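# Push the tray's side guide snugly against the paper

## Task

Move the paper tray's side guide inward until the paper stack sits straight and flat against the tray wall across from the guide. The guide must end up latched in the closest notch, resting on or very near the stack along its whole length without pinching it. Striking the guide may end the attempt, and leaning on it very hard, sliding it very quickly, or shoving the stack sideways out past the tray's walls all end it.

## Robot and tools

Robot: two arms, left_arm and right_arm, each ending in a five-fingered hand. The right arm has a right hand and the left arm a mirrored left hand. Base positions in the scene frame: left_arm (-0.002, +0.244, +0.017) m, right_arm (+0.039, -0.276, +0.045) m, each turned slightly about z. A camera stand sits behind the arms. Loose objects may occasionally get a brief outside shove.

Frames: the scene frame has its origin at table height, halfway between the nominal bases, with +z up, +x out over the table and the left arm on the +y side. Image left and right do not follow these names. Everything reported about a hand (position, orientation, Hand target) is in that arm's own base frame, and every offset runs along that arm's base axes.

Hand point: a point 0.05 m in front of the palm and 0.15 m out from the wrist face. Its +z runs along the straight fingers, which reach 0.06 to 0.07 m beyond it, and its +y points out of the palm. On the right hand +x points away from the thumb; on the left hand +x points toward it. A wrist bracket on the little-finger side can catch on things.

The 28-number row: every row carries both arms, with all values in [-1, 1]. Numbers 1-6 are left_arm dx, dy, dz, rx, ry, rz. Numbers 7-12 are the left hand's motors: little, ring, middle, index, thumb_bend, thumb_turn. Number 13 is force_limit and 14 is speed. Numbers 15-28 repeat that layout for the right arm.

Pose numbers are offsets, not poses. They are measured from the arm's Hand target as it stood when the action began, and 1.0 equals 0.6 m or 180 degrees. rx, ry, rz form a single rotation vector, turning about the Hand target's position. Every row of one action counts from that same starting point. Sending the same offset again moves the arm further. Six zeros re-request the current Hand target.

Hand numbers are absolute targets. For fingers and thumb_bend, +1 is straight and -1 is curled; for thumb_turn, +1 is beside the palm and -1 is in front of it, opposite the fingers. force_limit runs linearly from about 0 N at -1 to 10 N at +1 (15 N for the two thumb motors). speed runs from nearly zero at -1 up to full at +0.48 and stays full above that. To leave a hand unchanged, repeat the eight hand numbers you last sent to it. If you have never sent any, copy its hand_measured followed by hand_force_limit and hand_speed.

Tools:
- execute_actions(actions, cameras): actions is a list of actions, each a table of up to 15 rows. Each row is one 1/30 s control step, and a short table holds its last row until the step count is filled. cameras lists camera names, ["all"] or []. Images come back only for an empty action list or when requested.
- move(target, speed, blend, blocking, cameras): target is one 28-number row or a list of up to 15 rows. Every row is an offset from the same starting Hand targets, not from the previous row. speed is the path's top speed in m/s, from 0.002 to 4.3 (default 0.25), and turning is capped at twice that value in rad/s. blend, in metres, rounds the corners between listed targets; 0 means stop at each one. blocking=false returns after about 0.5 s while the motion carries on. All paths finish together and take at most 10 s. Paths do not avoid obstacles or the other arm. Faster moves lag more and strike harder.
- wait(seconds): 0 to 10; arms hold their last command, and a running move continues.
- stop(cameras): brakes a running move.
- zoom_image(camera, region): camera is cam_high, cam_left_wrist or cam_right_wrist. region is [x0, y0, x1, y1] in pixels from the top-left corner, at most 504 wide and 504 high. Only cameras in the latest images can be zoomed. Full images are 896x504 (cam_high) and 672x504 (wrist cameras).
- show_instructions(): shows the reference images.
- finished_scene(scene): ends the current scene; give its number, which ends every result. This cannot be undone.

Reading results: end_effector_position is in metres and end_effector_quat_wxyz is the orientation. Hand target is the last commanded pose after clipping, and the next offsets start from it. Arms often come to rest 1 to 3 cm, sometimes 5 cm, off the command (usually low), and that alone does not indicate contact. If the hand stays short, send the missing distance as an offset. Orientation commands are clipped to within 40 degrees of the measured orientation. Joint torques include the arm's own weight. hand_measured, hand_stopped_by (moving, target, force, stalled, fault) and hand_load_n follow the motor order. A positive load means something is pushing that finger open. A move result adds a move: line such as done, off_target, moving, held or fault, with limits=paced (the command was clipped) or limits=held (a check withheld steps). MOTOR HOT warns of overheating; at 100 °C an OVER-TEMPERATURE FAULT drops that arm for 30 to 60 s or longer.

Avoid: striking the guide; pushing it hard or fast; driving the stack past the tray walls; any contact or pinching between the two hands; paths that pass near an arm's own base (go around it); holding stretched or blocked poses that heat motors; letting anything drop off the table. To stop pressing on something, command the target back past the hand point. The scene keeps running while you think.

Each tool is called by a JSON object that holds its "fn" and its "kwargs".

Reference images:

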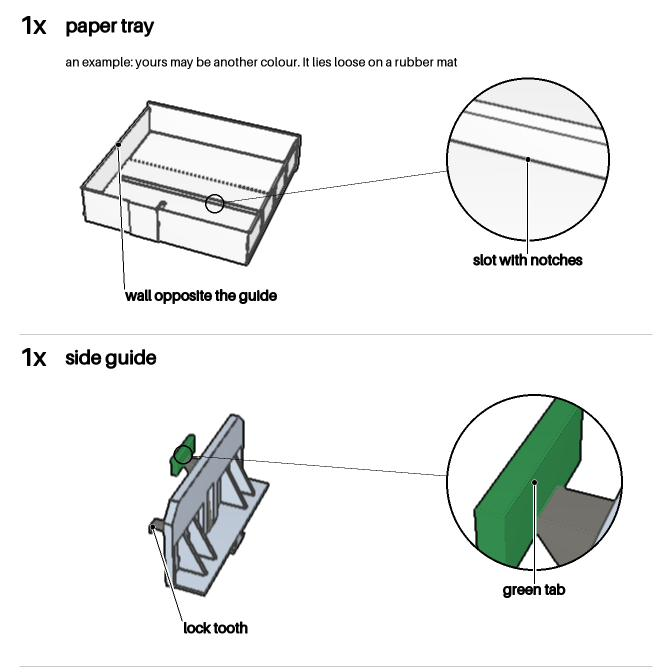

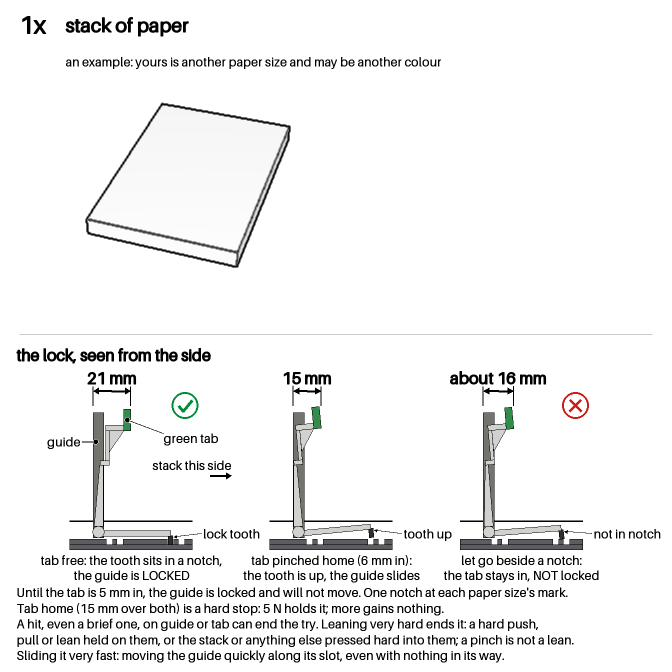

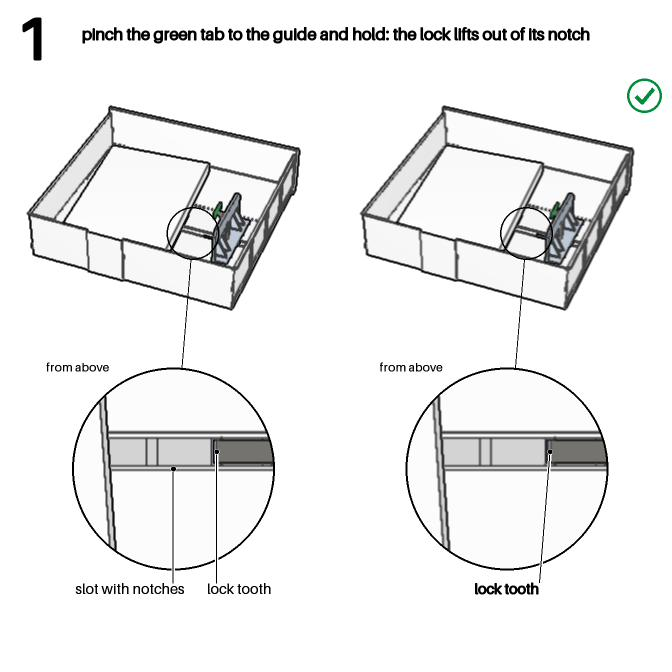

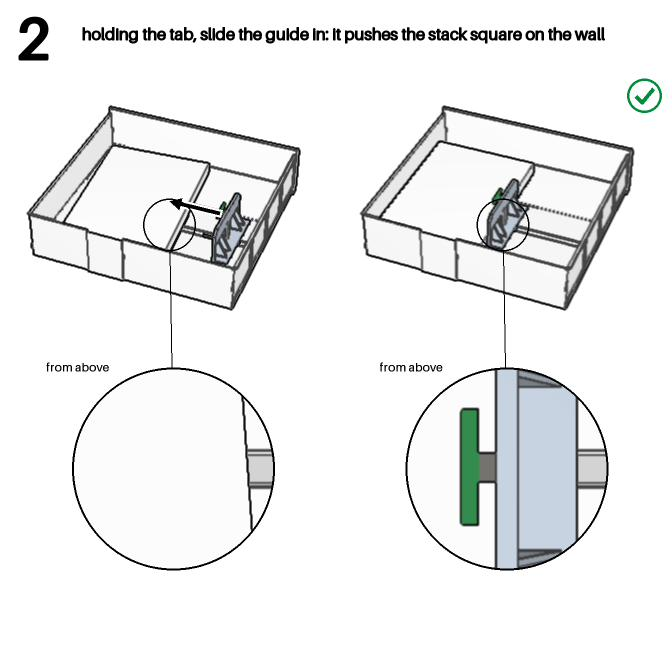

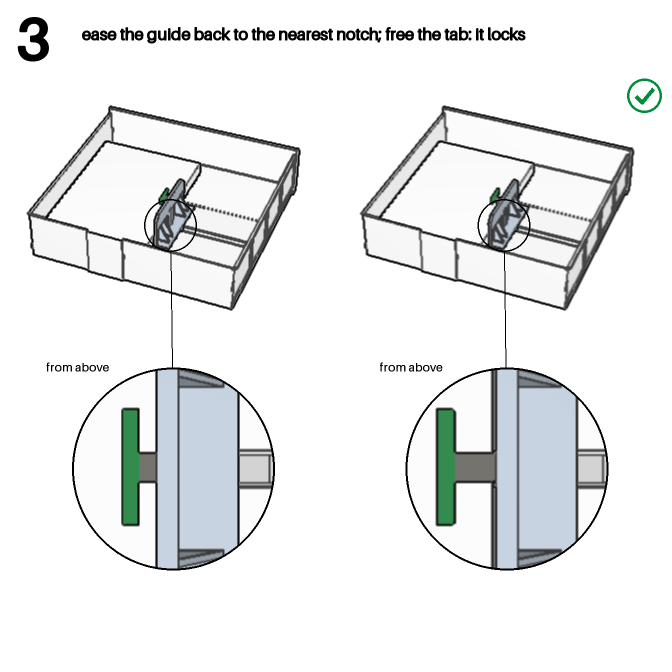

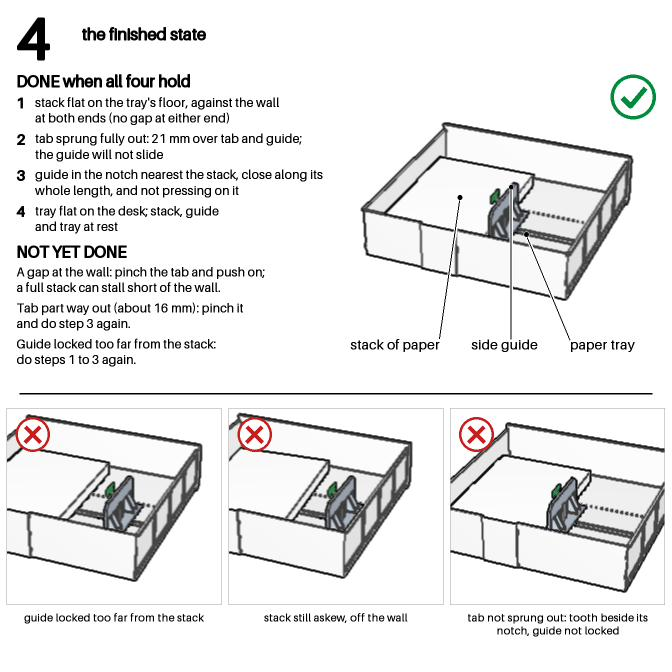

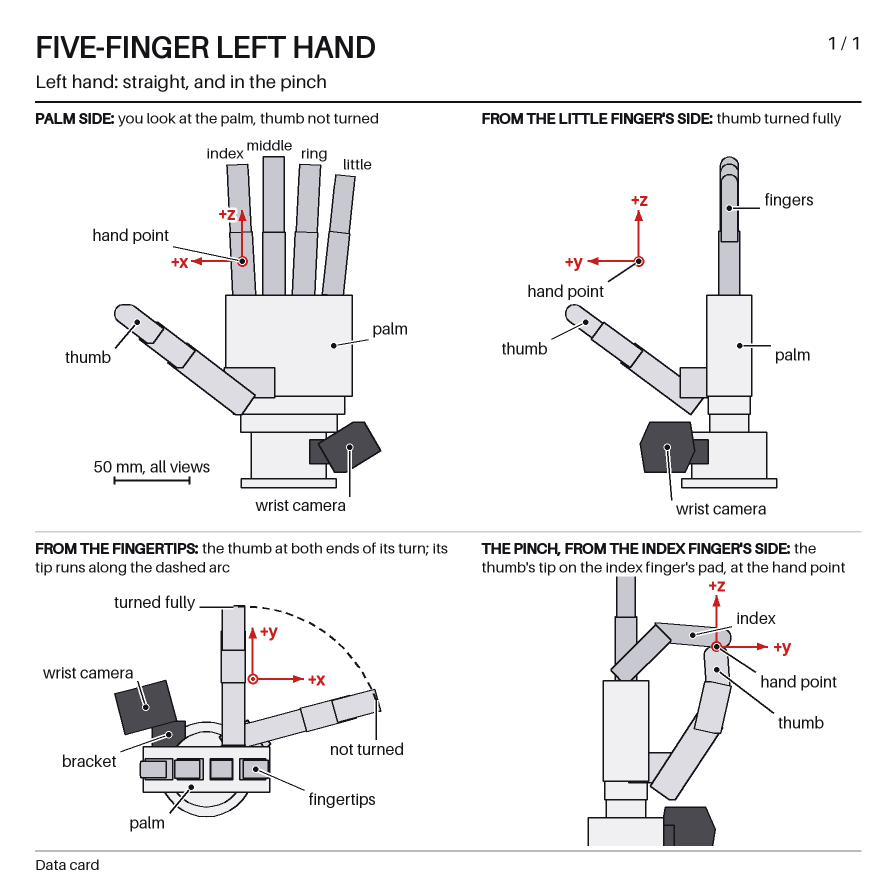

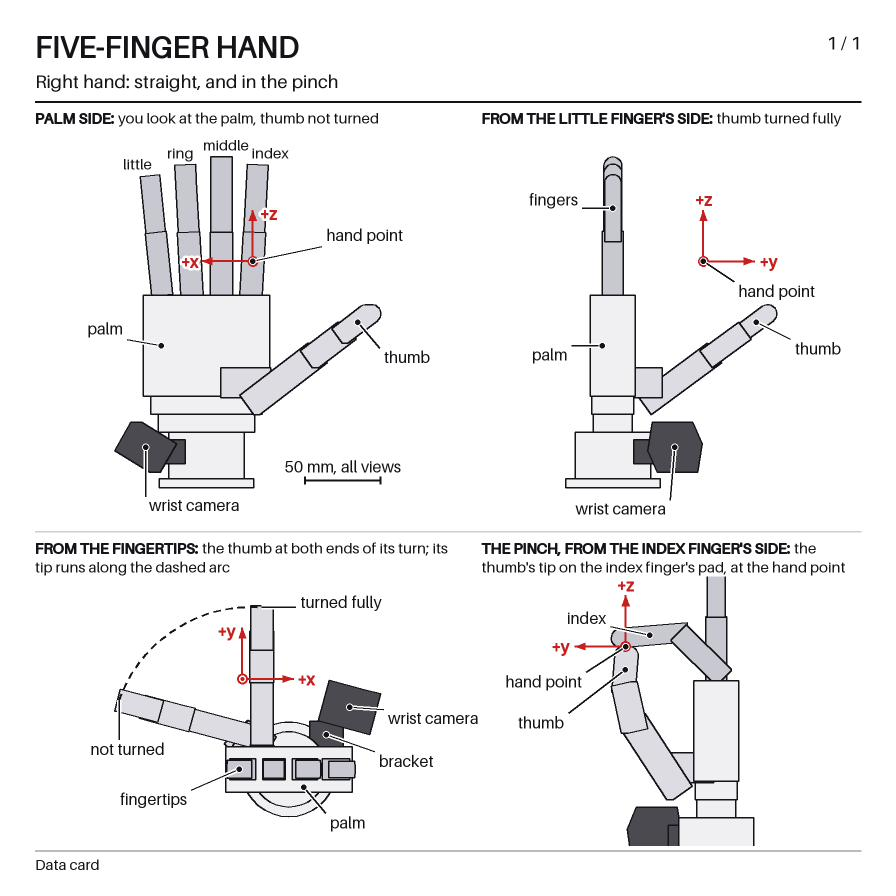

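## Session

{"fn": "execute_actions", "kwargs": {"actions": []}}

Scene clock: 0.00 s.
left_arm: end_effector_position=(+0.7994, +0.2985, +0.1135) hand_measured=(+1.000, +1.000, +1.000, +1.000, +1.000, +1.000) hand_load_n=(+0.0, +0.0, +0.0, +0.0, +0.0, +0.0) hand_stopped_by=(target, target, target, target, target, target) hand_force_limit=0.00 hand_speed=-0.80 end_effector_quat_wxyz=(+0.664, -0.035, +0.710, -0.233) | right_arm: end_effector_position=(+0.5520, -0.0654, +0.1689) hand_measured=(+1.000, +1.000, +1.000, +1.000, +1.000, +1.000) hand_load_n=(+0.0, +0.0, +0.0, +0.0, +0.0, +0.0) hand_stopped_by=(target, target, target, target, target, target) hand_force_limit=0.00 hand_speed=-0.80 end_effector_quat_wxyz=(-0.117, +0.867, +0.000, +0.485)
Joint positions: left_arm=[0.478 2.195 1.547 0.635 0.766 1.194] | right_arm=[-0.123 1.328 0.865 -0.092 -0.31 -1.522]
Joint velocities: within noise
Joint torques (N m): no reading
Heat: left arm: hottest waist 27 °C; right arm: hottest wrist pitch 27 °C.
Hand target: left_arm +0.8037, +0.3007, +0.1149; +0.667, -0.032, +0.707, -0.231 | right_arm +0.5613, -0.0666, +0.1845; -0.115, +0.859, +0.003, +0.498

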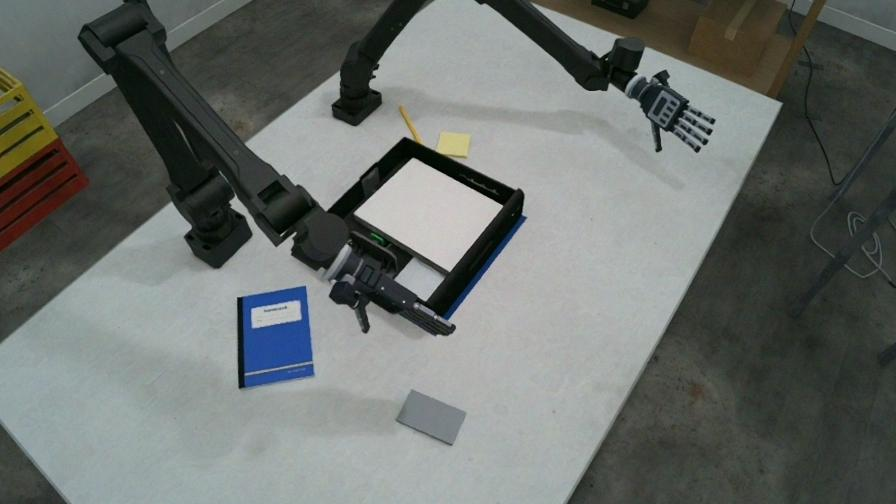

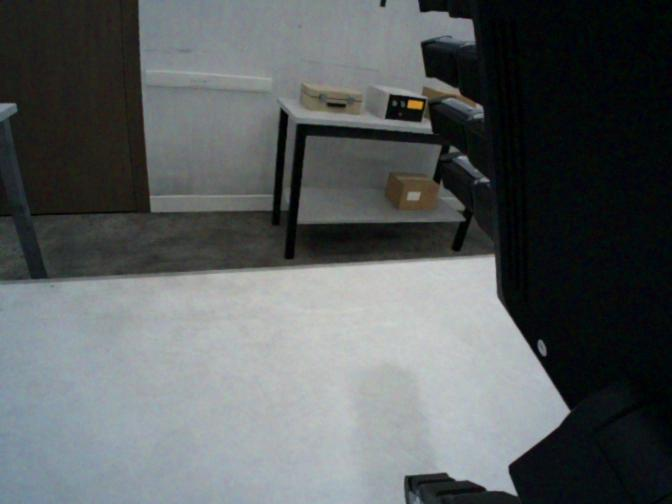

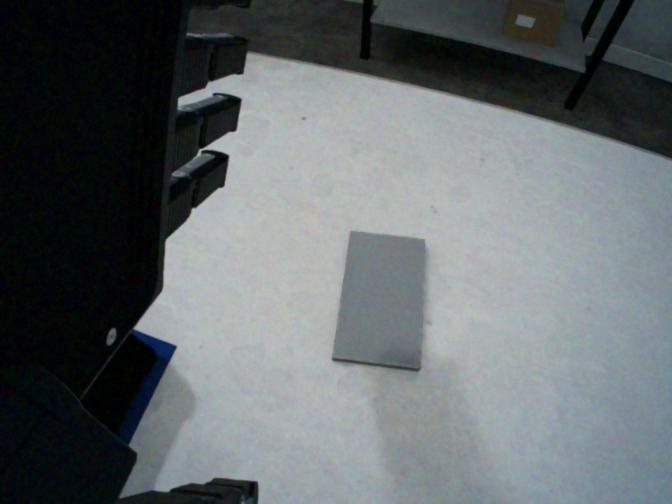

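{"fn": "zoom_image", "kwargs": {"camera": "cam_high", "region": [300, 120, 560, 350]}}

Scaled by 1.938 from the camera's 896x504 image, which has a finer 1280x720 frame.

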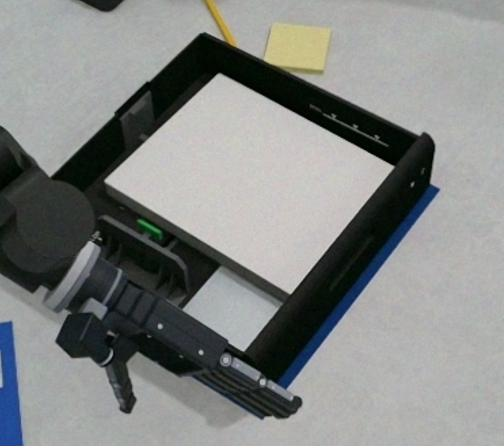

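{"fn": "move", "kwargs": {"target": [0,0,0,0,0,0,1,1,1,1,1,1,0,-0.8, -0.35,-0.25,0.35,0,0,0,1,1,1,1,1,1,0,-0.8], "cameras": ["all"]}}

Scene clock: 40.33 s.
left_arm: end_effector_position=(+0.7994, +0.2985, +0.1135) hand_measured=(+1.000, +1.000, +1.000, +1.000, +1.000, +1.000) hand_load_n=(+0.0, +0.0, +0.0, +0.0, +0.0, +0.0) hand_stopped_by=(target, target, target, target, target, target) hand_force_limit=0.00 hand_speed=-0.80 end_effector_quat_wxyz=(+0.664, -0.035, +0.710, -0.233) | right_arm: end_effector_position=(+0.3462, -0.2103, +0.3722) hand_measured=(+1.000, +1.000, +1.000, +1.000, +1.000, +1.000) hand_load_n=(+0.0, +0.0, +0.0, +0.0, +0.0, +0.0) hand_stopped_by=(target, target, target, target, target, target) hand_force_limit=0.00 hand_speed=-0.80 end_effector_quat_wxyz=(-0.127, +0.864, -0.008, +0.488)
Joint positions: left_arm=[0.478 2.195 1.547 0.635 0.766 1.194] | right_arm=[-0.798 0.941 1.168 -1.07 -0.852 -2.008]
Joint torques (N m): left_arm=[1.61 -23.59 8.66 2.1 -0.02 -0.07] | right_arm=[-1.03 -3.25 11.62 0.91 -0.57 -0.21]
Heat: left arm: hottest elbow 27 °C; right arm: hottest elbow 28 °C.
Hand target: left_arm +0.8037, +0.3007, +0.1149; +0.667, -0.032, +0.707, -0.231 | right_arm +0.3513, -0.2167, +0.3945; -0.115, +0.859, +0.003, +0.498
Off the commanded pose: left_arm 0.005 m, 1 deg | right_arm 0.024 m, 2 deg.
move: off_target (right_arm)

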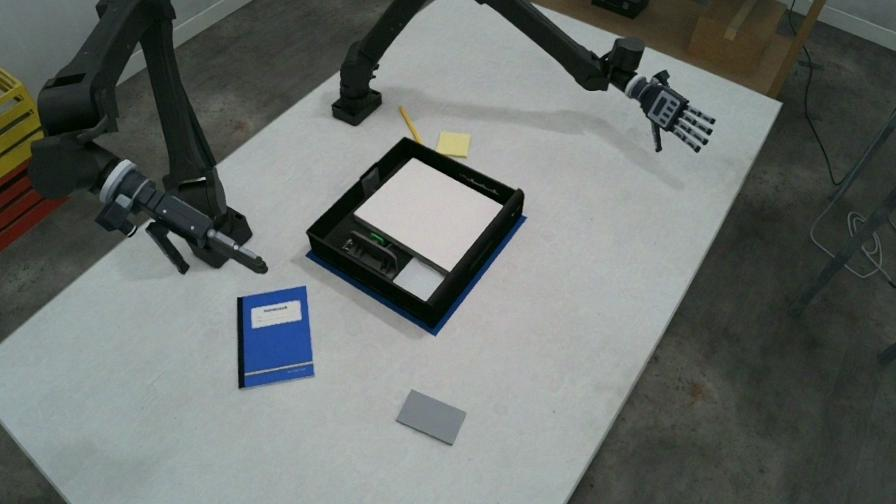

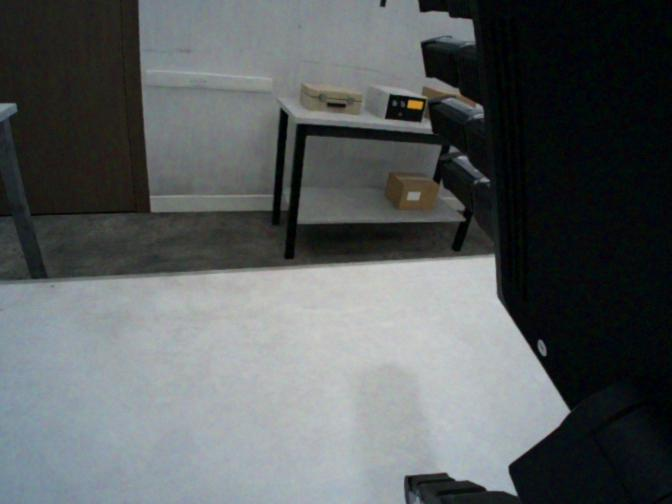

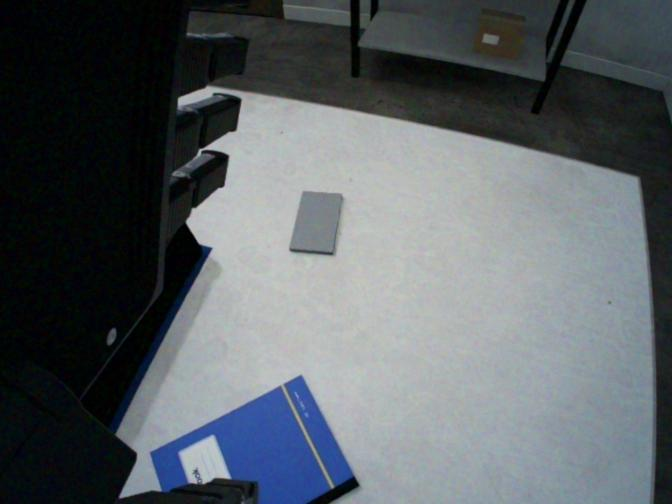

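{"fn": "zoom_image", "kwargs": {"camera": "cam_high", "region": [295, 130, 535, 340]}}

{"fn": "zoom_image", "kwargs": {"camera": "cam_high", "region": [325, 205, 445, 305]}}

Scaled by 2.100 from the camera's 896x504 image, which has a finer 1280x720 frame.

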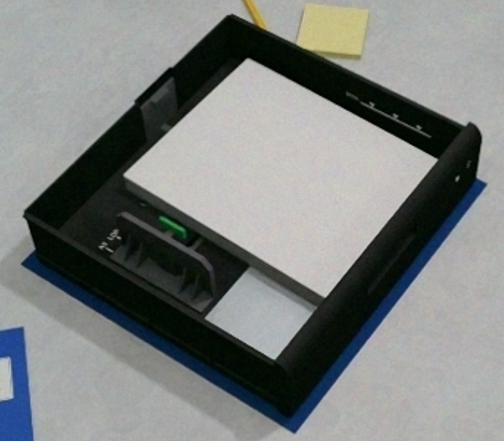

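Scaled by 4.200 from the camera's 896x504 image, which has a finer 1280x720 frame.

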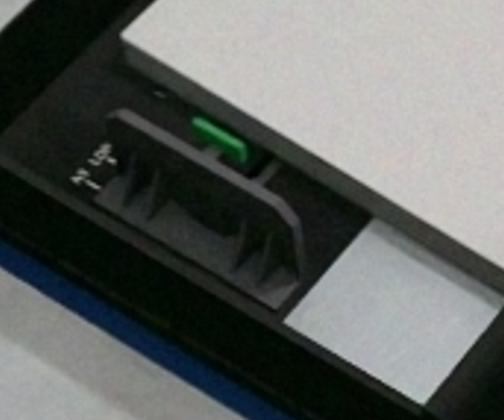

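{"fn": "move", "kwargs": {"target": [0,0,0,0,0,0,1,1,1,1,1,1,0,-0.8, 0,0.55,-0.1,0.1755,0.306,0.141,1,1,1,1,1,-1,0,-0.5], "cameras": ["all"]}}

Scene clock: 80.97 s.
left_arm: end_effector_position=(+0.7994, +0.2985, +0.1135) hand_measured=(+1.000, +1.000, +1.000, +1.000, +1.000, +1.000) hand_load_n=(+0.0, -0.5, +0.0, +0.0, +0.0, -0.5) hand_stopped_by=(target, target, target, target, target, target) hand_force_limit=0.00 hand_speed=-0.80 end_effector_quat_wxyz=(+0.664, -0.035, +0.710, -0.233) | right_arm: end_effector_position=(+0.3418, +0.1116, +0.3183) hand_measured=(+1.000, +1.000, +1.000, +1.000, +1.000, -1.000) hand_load_n=(+0.0, -0.5, +0.0, +0.0, +0.0, +0.0) hand_stopped_by=(target, target, target, target, target, target) hand_force_limit=0.00 hand_speed=-0.50 end_effector_quat_wxyz=(-0.422, +0.907, -0.006, -0.002)
Joint positions: left_arm=[0.478 2.195 1.547 0.635 0.766 1.194] | right_arm=[0.005 1.32 1.448 -1.69 -0.87 -1.547]
Joint torques (N m): left_arm=[1.61 -23.59 8.68 2.11 -0.03 -0.08] | right_arm=[-0.56 -7.71 10.99 -0.16 -0.68 0.07]
Heat: left arm: hottest elbow 29 °C; right arm: hottest elbow 34 °C.
Hand target: left_arm +0.8037, +0.3007, +0.1149; +0.667, -0.032, +0.707, -0.231 | right_arm +0.3512, +0.1135, +0.3346; -0.424, +0.906, +0.000, +0.000
Off the commanded pose: left_arm 0.005 m, 1 deg | right_arm 0.019 m, 1 deg.
joint sent to its limit (right arm) — joint 4 (wrist pitch), lower limit. The joint targets still meet the commanded pose.
move: off_target (right_arm)

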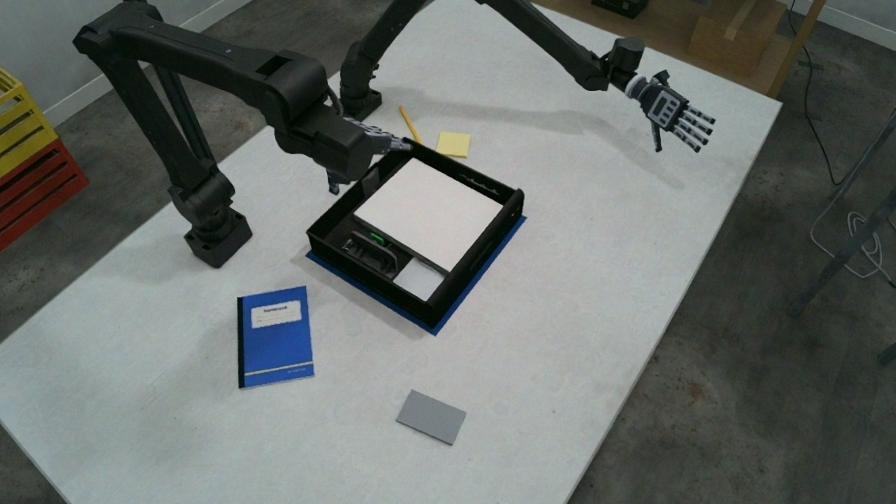

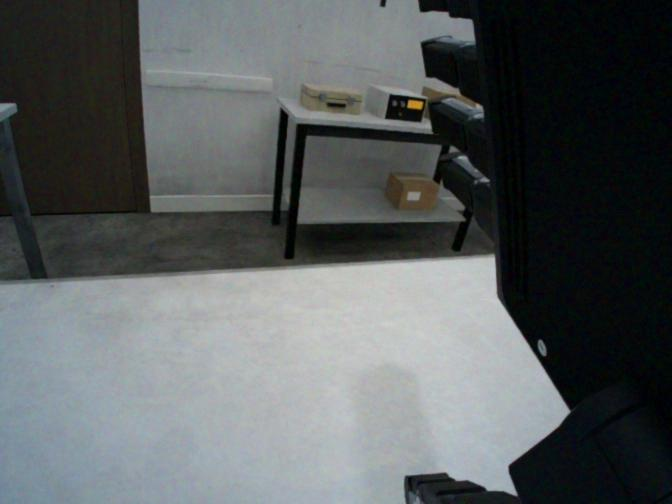

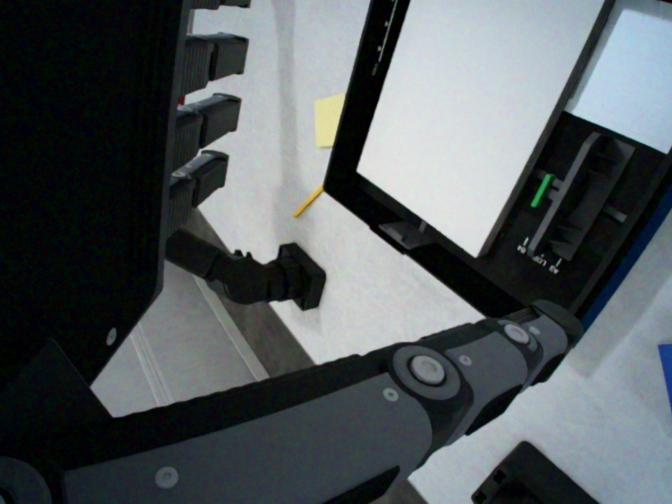

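{"fn": "zoom_image", "kwargs": {"camera": "cam_right_wrist", "region": [420, 60, 672, 330]}}

Scaled by 1.867 from the camera's 672x504 image, which has a finer 960x720 frame.

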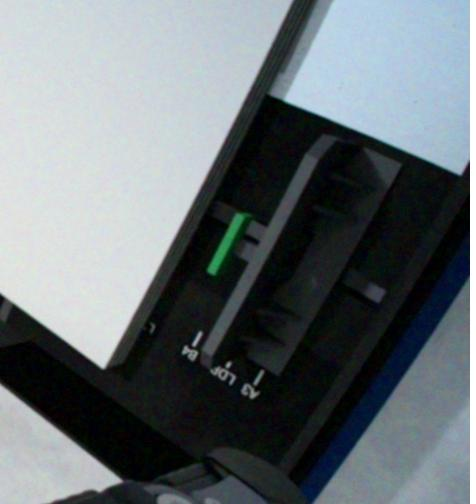

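{"fn": "move", "kwargs": {"target": [0,0,0,0,0,0,1,1,1,1,1,1,0,-0.8, 0.05,0,0,0,0,0,1,1,-0.2,-0.2,0.5,-1,0,0], "cameras": ["cam_right_wrist"]}}

Scene clock: 102.60 s.
left_arm: end_effector_position=(+0.7994, +0.2985, +0.1135) hand_measured=(+1.000, +1.000, +1.000, +1.000, +1.000, +1.000) hand_load_n=(-0.5, +0.0, +0.0, +0.0, +0.0, +0.0) hand_stopped_by=(target, target, target, target, target, target) hand_force_limit=0.00 hand_speed=-0.80 end_effector_quat_wxyz=(+0.664, -0.035, +0.710, -0.233) | right_arm: end_effector_position=(+0.3712, +0.1120, +0.3190) hand_measured=(+1.000, +1.000, -0.200, -0.200, +0.500, -1.000) hand_load_n=(+0.0, +0.0, +0.0, +0.0, +0.0, +0.0) hand_stopped_by=(target, target, target, target, target, target) hand_force_limit=0.00 hand_speed=0.00 end_effector_quat_wxyz=(-0.422, +0.907, -0.008, -0.004)
Joint positions: left_arm=[0.478 2.195 1.547 0.635 0.766 1.194] | right_arm=[0.005 1.399 1.526 -1.693 -0.872 -1.547]
Joint torques (N m): left_arm=[1.67 -23.41 8.66 2.13 -0.02 -0.05] | right_arm=[-0.5 -8.94 10.89 -0.13 -0.66 0.07]
Heat: left arm: hottest elbow 30 °C; right arm: hottest elbow 36 °C.
Hand target: left_arm +0.8037, +0.3007, +0.1149; +0.667, -0.032, +0.707, -0.231 | right_arm +0.3812, +0.1135, +0.3345; -0.424, +0.906, +0.000, -0.001
Off the commanded pose: left_arm 0.005 m, 1 deg | right_arm 0.019 m, 1 deg.
joint sent to its limit (right arm) — joint 4 (wrist pitch), lower limit. The joint targets still meet the commanded pose.
move: off_target (right_arm)
Images, in order (width x height): cam_right_wrist 672x504.

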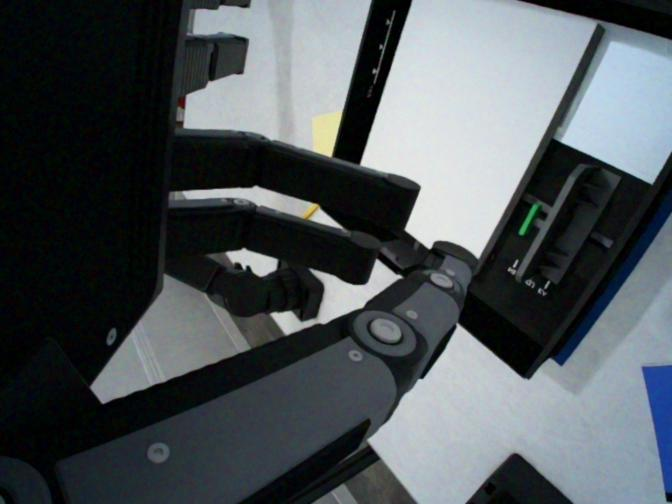

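{"fn": "move", "kwargs": {"target": [0,0,0,0,0,0,1,1,1,1,1,1,0,-0.8, 0,0,-0.15,0,0,0,1,1,-0.2,-0.2,0.5,-1,0,0], "cameras": ["cam_right_wrist","cam_high"]}}

{"fn": "move", "kwargs": {"target": [0,0,0,0,0,0,1,1,1,1,1,1,0,-0.8, 0,-0.1,0,0,0,0,1,1,-0.2,-0.2,0.5,-1,0,0], "cameras": ["cam_right_wrist","cam_high"]}}

Scene clock: 110.07 s.
left_arm: end_effector_position=(+0.7994, +0.2985, +0.1135) hand_measured=(+1.000, +1.000, +1.000, +1.000, +1.000, +1.000) hand_load_n=(+0.0, +0.0, +0.0, +0.0, +0.0, +0.0) hand_stopped_by=(target, target, target, target, target, target) hand_force_limit=0.00 hand_speed=-0.80 end_effector_quat_wxyz=(+0.664, -0.035, +0.710, -0.233) | right_arm: end_effector_position=(+0.3762, +0.1124, +0.2475) hand_measured=(+1.000, +1.000, -0.200, -0.200, +0.500, -1.000) hand_load_n=(+0.0, +0.0, +0.0, +0.0, +0.5, +0.0) hand_stopped_by=(target, target, target, target, target, target) hand_force_limit=0.00 hand_speed=0.00 end_effector_quat_wxyz=(-0.423, +0.906, -0.007, -0.004)
Joint positions: left_arm=[0.478 2.195 1.547 0.635 0.766 1.194] | right_arm=[0.005 1.406 1.345 -1.506 -0.874 -1.548]
Joint torques (N m): left_arm=[1.67 -23.53 8.69 2.15 -0.03 -0.07] | right_arm=[-0.62 -9.11 7.43 0.61 -0.67 -0.18]
Heat: left arm: hottest elbow 30 °C; right arm: hottest elbow 37 °C.
Hand target: left_arm +0.8037, +0.3007, +0.1149; +0.667, -0.032, +0.707, -0.231 | right_arm +0.3813, +0.1135, +0.2446; -0.424, +0.906, +0.000, +0.000
Off the commanded pose: left_arm 0.005 m, 1 deg | right_arm 0.006 m, 1 deg.
move: done
Images, in order (width x height): cam_high 896x504, cam_right_wrist 672x504.

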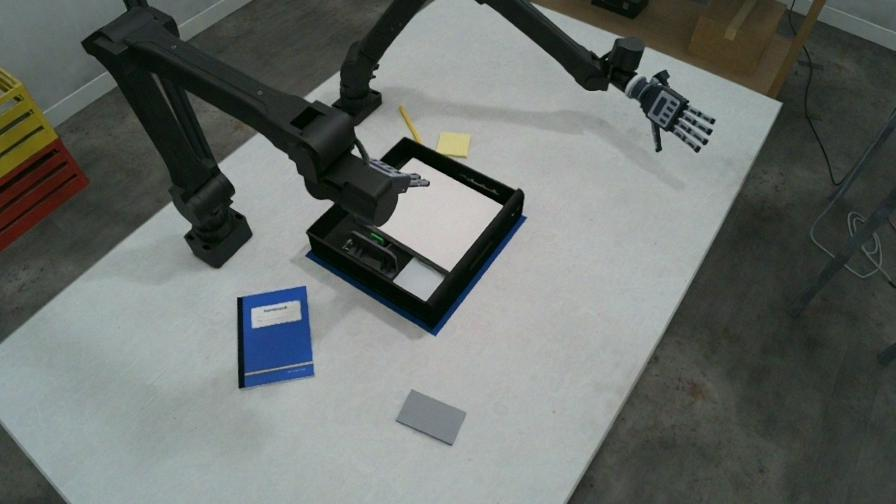

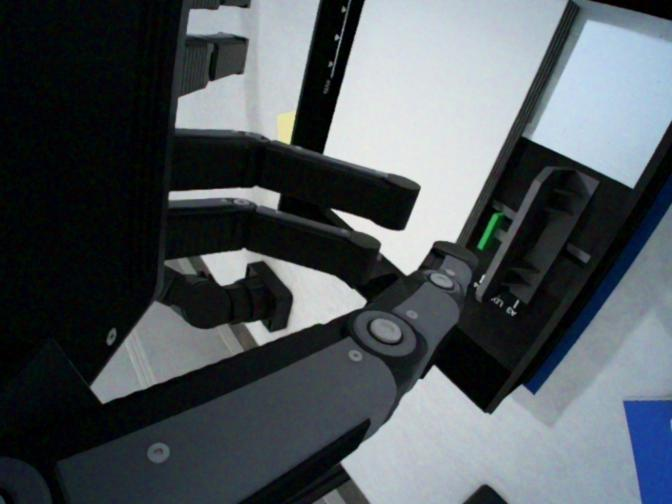

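Scene clock: 111.27 s.
left_arm: end_effector_position=(+0.7994, +0.2985, +0.1135) hand_measured=(+1.000, +1.000, +1.000, +1.000, +1.000, +1.000) hand_load_n=(+0.0, +0.0, +0.0, +0.0, +0.0, +0.0) hand_stopped_by=(target, target, target, target, target, target) hand_force_limit=0.00 hand_speed=-0.80 end_effector_quat_wxyz=(+0.664, -0.035, +0.710, -0.233) | right_arm: end_effector_position=(+0.3693, +0.0537, +0.2355) hand_measured=(+1.000, +1.000, -0.200, -0.200, +0.500, -1.000) hand_load_n=(+0.0, +0.0, +0.0, +0.0, +0.0, +0.0) hand_stopped_by=(target, target, target, target, target, target) hand_force_limit=0.00 hand_speed=0.00 end_effector_quat_wxyz=(-0.425, +0.905, -0.011, -0.010)
Joint positions: left_arm=[0.478 2.195 1.547 0.635 0.766 1.194] | right_arm=[-0.141 1.442 1.345 -1.654 -0.865 -1.77]
Joint torques (N m): left_arm=[1.67 -23.47 8.64 2.1 -0.02 -0.07] | right_arm=[-0.5 -8.94 10.06 -0.5 -0.56 -0.15]
Heat: left arm: hottest elbow 30 °C; right arm: hottest elbow 37 °C.
Hand target: left_arm +0.8037, +0.3007, +0.1149; +0.667, -0.032, +0.707, -0.231 | right_arm +0.3814, +0.0535, +0.2446; -0.424, +0.906, +0.001, +0.000
Off the commanded pose: left_arm 0.005 m, 1 deg | right_arm 0.015 m, 2 deg.
move: off_target (right_arm)
Images, in order (width x height): cam_high 896x504, cam_right_wrist 672x504.

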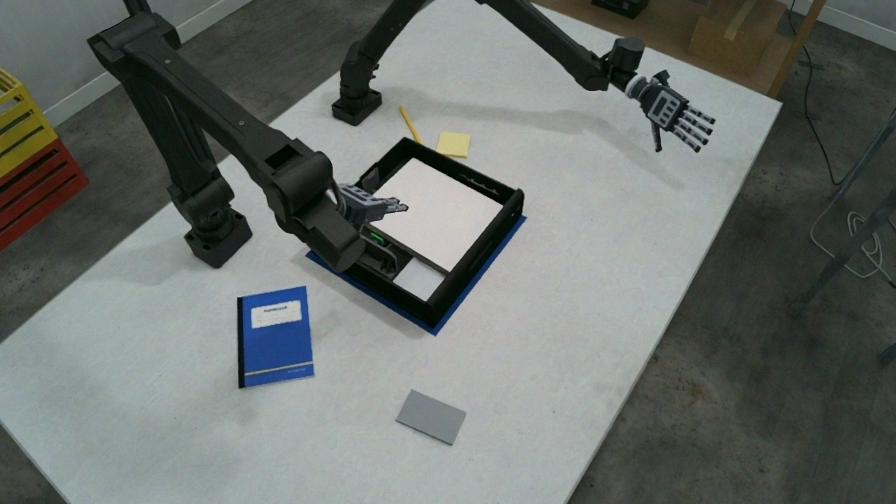

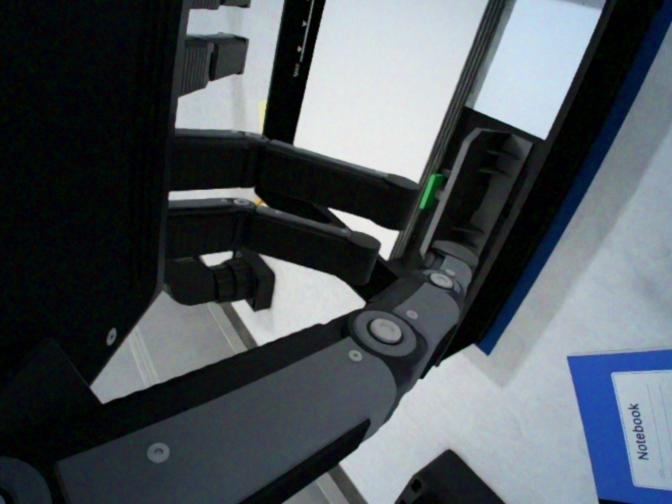

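{"fn": "move", "kwargs": {"target": [0,0,0,0,0,0,1,1,1,1,1,1,0,-0.8, 0.02,0.0,-0.12,0,0,0,1,1,-0.2,-0.2,0.5,-1,0,0], "cameras": ["cam_right_wrist","cam_high"]}}

Scene clock: 123.60 s.
left_arm: end_effector_position=(+0.7994, +0.2985, +0.1135) hand_measured=(+1.000, +1.000, +1.000, +1.000, +1.000, +1.000) hand_load_n=(+0.0, +0.0, +0.0, +0.0, +0.0, +0.0) hand_stopped_by=(target, target, target, target, target, target) hand_force_limit=0.00 hand_speed=-0.80 end_effector_quat_wxyz=(+0.664, -0.035, +0.710, -0.233) | right_arm: end_effector_position=(+0.3904, +0.0507, +0.1741) hand_measured=(+1.000, +1.000, -0.200, -0.200, +0.500, -1.000) hand_load_n=(+0.0, +0.0, +0.0, +0.0, +0.0, +0.0) hand_stopped_by=(target, target, target, target, target, target) hand_force_limit=0.00 hand_speed=0.00 end_effector_quat_wxyz=(-0.424, +0.906, -0.008, -0.003)
Joint positions: left_arm=[0.478 2.195 1.547 0.635 0.766 1.194] | right_arm=[-0.141 1.515 1.263 -1.484 -0.865 -1.771]
Joint torques (N m): left_arm=[1.55 -23.47 8.64 2.11 -0.03 -0.06] | right_arm=[-0.26 -10.46 6.87 0.2 -0.59 -0.11]
Heat: left arm: hottest elbow 30 °C; right arm: hottest elbow 40 °C.
Hand target: left_arm +0.8037, +0.3007, +0.1149; +0.667, -0.032, +0.707, -0.231 | right_arm +0.3933, +0.0535, +0.1725; -0.424, +0.906, +0.001, +0.000
Off the commanded pose: left_arm 0.005 m, 1 deg | right_arm 0.004 m, 1 deg.
move: done
Images, in order (width x height): cam_high 896x504, cam_right_wrist 672x504.

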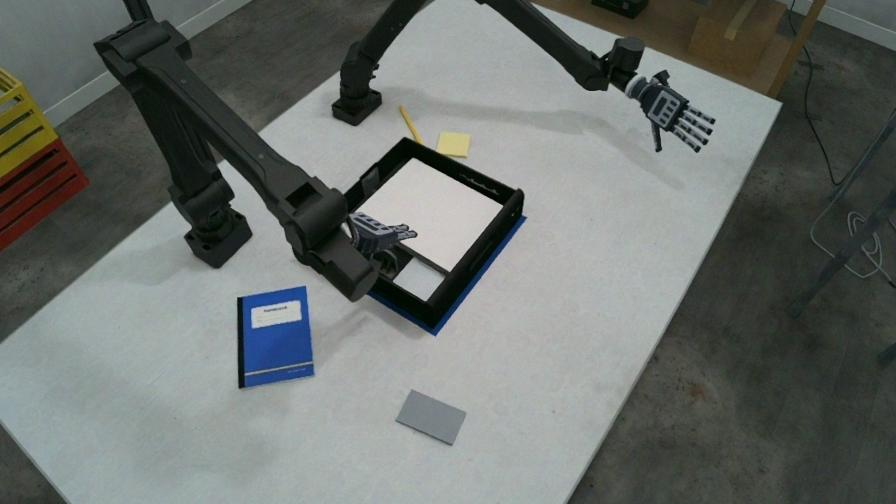

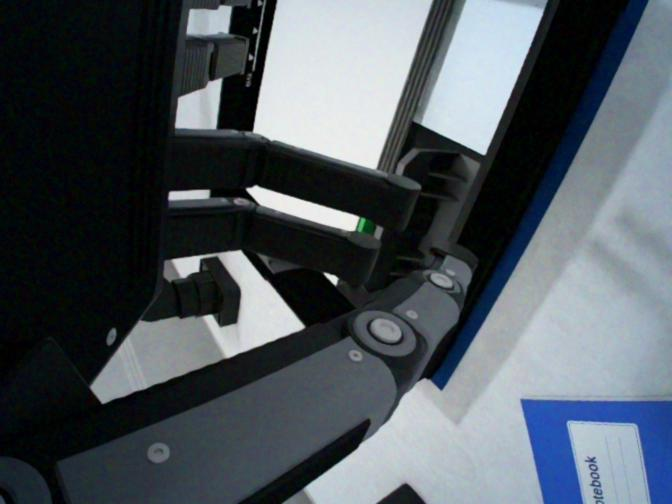

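{"fn": "move", "kwargs": {"target": [0,0,0,0,0,0,1,1,1,1,1,1,0,-0.8, -0.135,0.165,-0.12,0,0,0,1,1,0.1,0.1,0.7,-1,0,0], "cameras": ["cam_right_wrist","cam_high"]}}

Scene clock: 157.90 s.
left_arm: end_effector_position=(+0.7994, +0.2985, +0.1135) hand_measured=(+1.000, +1.000, +1.000, +1.000, +1.000, +1.000) hand_load_n=(+0.0, +0.0, +0.0, +0.0, +0.0, +0.0) hand_stopped_by=(target, target, target, target, target, target) hand_force_limit=0.00 hand_speed=-0.80 end_effector_quat_wxyz=(+0.664, -0.035, +0.710, -0.233) | right_arm: end_effector_position=(+0.3107, +0.1518, +0.0951) hand_measured=(+1.000, +1.000, +0.100, +0.100, +0.700, -1.000) hand_load_n=(+0.0, +0.0, +0.0, +0.0, +0.0, +0.0) hand_stopped_by=(target, target, target, target, target, target) hand_force_limit=0.00 hand_speed=0.00 end_effector_quat_wxyz=(-0.424, +0.906, -0.001, -0.011)
Joint positions: left_arm=[0.478 2.195 1.547 0.635 0.766 1.194] | right_arm=[0.121 1.339 0.861 -0.978 -0.87 -1.396]
Joint torques (N m): left_arm=[1.61 -23.53 8.66 2.14 -0.02 -0.07] | right_arm=[-0.67 -9.41 6.28 0.83 -0.48 0.1]
Heat: left arm: hottest elbow 31 °C; right arm: hottest elbow 35 °C.
Hand target: left_arm +0.8037, +0.3007, +0.1149; +0.667, -0.032, +0.707, -0.231 | right_arm +0.3123, +0.1524, +0.1006; -0.424, +0.906, +0.001, +0.000
Off the commanded pose: left_arm 0.005 m, 1 deg | right_arm 0.006 m, 1 deg.
move: done
Images, in order (width x height): cam_high 896x504, cam_right_wrist 672x504.

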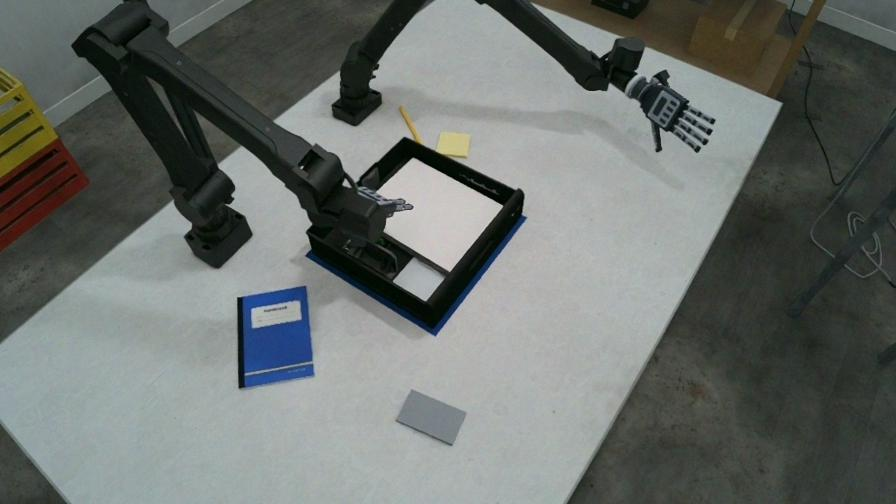

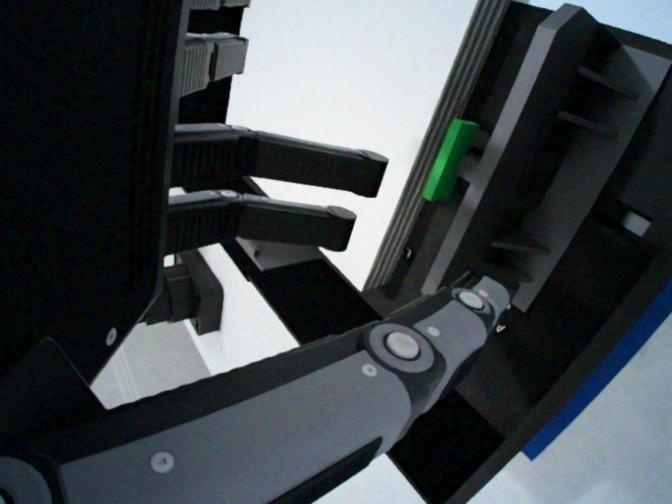

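{"fn": "move", "kwargs": {"target": [0,0,0,0,0,0,1,1,1,1,1,1,0,-0.8, 0.017,0.015,-0.035,0,0,0,1,1,0.1,0.1,0.7,-1,0,0], "speed": 0.1, "cameras": ["cam_right_wrist","cam_high"]}}

Scene clock: 182.03 s.
left_arm: end_effector_position=(+0.7994, +0.2985, +0.1135) hand_measured=(+1.000, +1.000, +1.000, +1.000, +1.000, +1.000) hand_load_n=(+0.0, +0.0, +0.0, +0.0, +0.5, +0.0) hand_stopped_by=(target, target, target, target, target, target) hand_force_limit=0.00 hand_speed=-0.80 end_effector_quat_wxyz=(+0.664, -0.035, +0.710, -0.233) | right_arm: end_effector_position=(+0.3243, +0.1576, +0.0862) hand_measured=(+1.000, +1.000, +0.100, +0.100, +0.700, -1.000) hand_load_n=(+0.0, +0.0, +0.0, +0.0, +0.0, +0.0) hand_stopped_by=(target, target, target, target, target, target) hand_force_limit=0.00 hand_speed=0.00 end_effector_quat_wxyz=(-0.425, +0.905, +0.003, +0.008)
Joint positions: left_arm=[0.478 2.195 1.547 0.635 0.766 1.194] | right_arm=[0.132 1.357 0.851 -0.888 -0.866 -1.363]
Joint torques (N m): left_arm=[1.67 -23.65 8.66 2.1 -0.02 -0.07] | right_arm=[0.03 -7 6.17 0.91 -0.49 0.09]
Heat: left arm: hottest shoulder 31 °C; right arm: hottest elbow 34 °C.
Hand target: left_arm +0.8037, +0.3007, +0.1149; +0.667, -0.032, +0.707, -0.231 | right_arm +0.3224, +0.1613, +0.0794; -0.424, +0.906, +0.000, +0.000
Off the commanded pose: left_arm 0.005 m, 1 deg | right_arm 0.008 m, 1 deg.
move: done
Images, in order (width x height): cam_high 896x504, cam_right_wrist 672x504.

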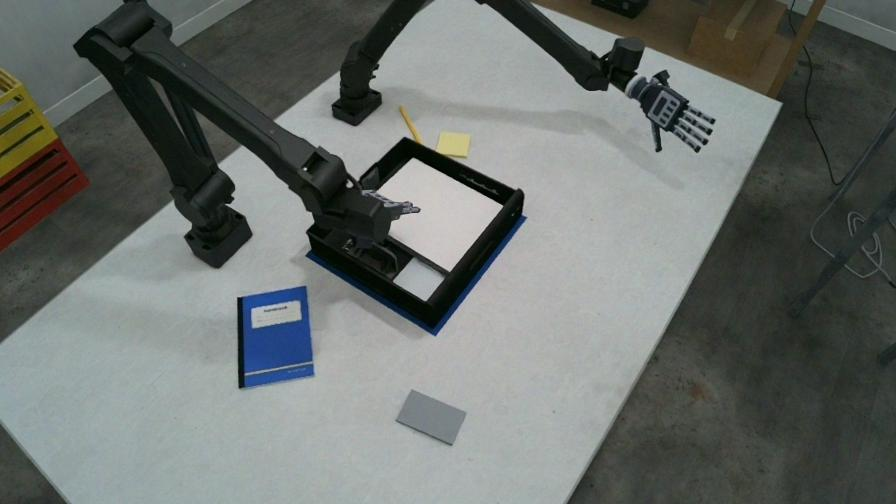

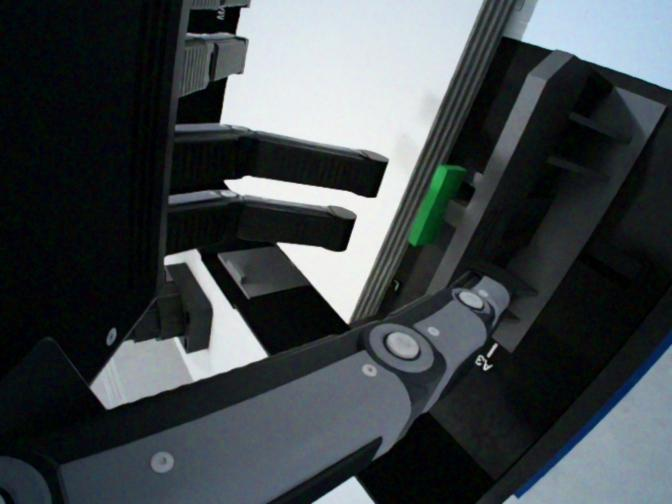

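{"fn": "move", "kwargs": {"target": [0,0,0,0,0,0,1,1,1,1,1,1,0,-0.8, 0.0,0.013,-0.045,0,0,0,1,1,0.1,0.1,0.7,-1,0,0], "speed": 0.1, "cameras": ["cam_right_wrist"]}}

Scene clock: 186.90 s.
left_arm: end_effector_position=(+0.7994, +0.2985, +0.1135) hand_measured=(+1.000, +1.000, +1.000, +1.000, +1.000, +1.000) hand_load_n=(+0.0, +0.0, +0.0, +0.0, +0.0, +0.0) hand_stopped_by=(target, target, target, target, target, target) hand_force_limit=0.00 hand_speed=-0.80 end_effector_quat_wxyz=(+0.664, -0.035, +0.710, -0.233) | right_arm: end_effector_position=(+0.3243, +0.1656, +0.0582) hand_measured=(+1.000, +1.000, +0.100, +0.100, +0.700, -1.000) hand_load_n=(+0.0, +0.0, +0.0, +0.0, +0.0, +0.5) hand_stopped_by=(target, target, target, target, target, target) hand_force_limit=0.00 hand_speed=0.00 end_effector_quat_wxyz=(-0.425, +0.905, +0.003, +0.007)
Joint positions: left_arm=[0.478 2.195 1.547 0.635 0.766 1.194] | right_arm=[0.155 1.403 0.809 -0.779 -0.862 -1.331]
Joint torques (N m): left_arm=[1.73 -23.53 8.64 2.11 -0.02 -0.08] | right_arm=[-0.03 -7.3 5.94 0.96 -0.5 0.09]
Heat: left arm: hottest shoulder 31 °C; right arm: hottest elbow 34 °C.
Hand target: left_arm +0.8037, +0.3007, +0.1149; +0.667, -0.032, +0.707, -0.231 | right_arm +0.3225, +0.1692, +0.0525; -0.424, +0.906, +0.000, +0.000
Off the commanded pose: left_arm 0.005 m, 1 deg | right_arm 0.007 m, 1 deg.
move: done
Images, in order (width x height): cam_right_wrist 672x504.

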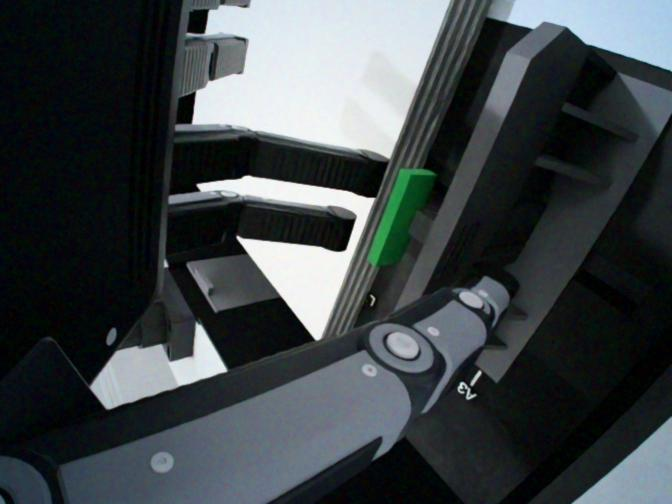

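{"fn": "zoom_image", "kwargs": {"camera": "cam_right_wrist", "region": [300, 100, 580, 340]}}

Scaled by 1.800 from the camera's 672x504 image, which has a finer 960x720 frame.

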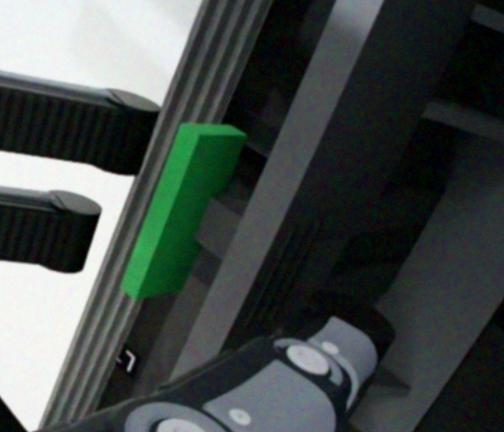

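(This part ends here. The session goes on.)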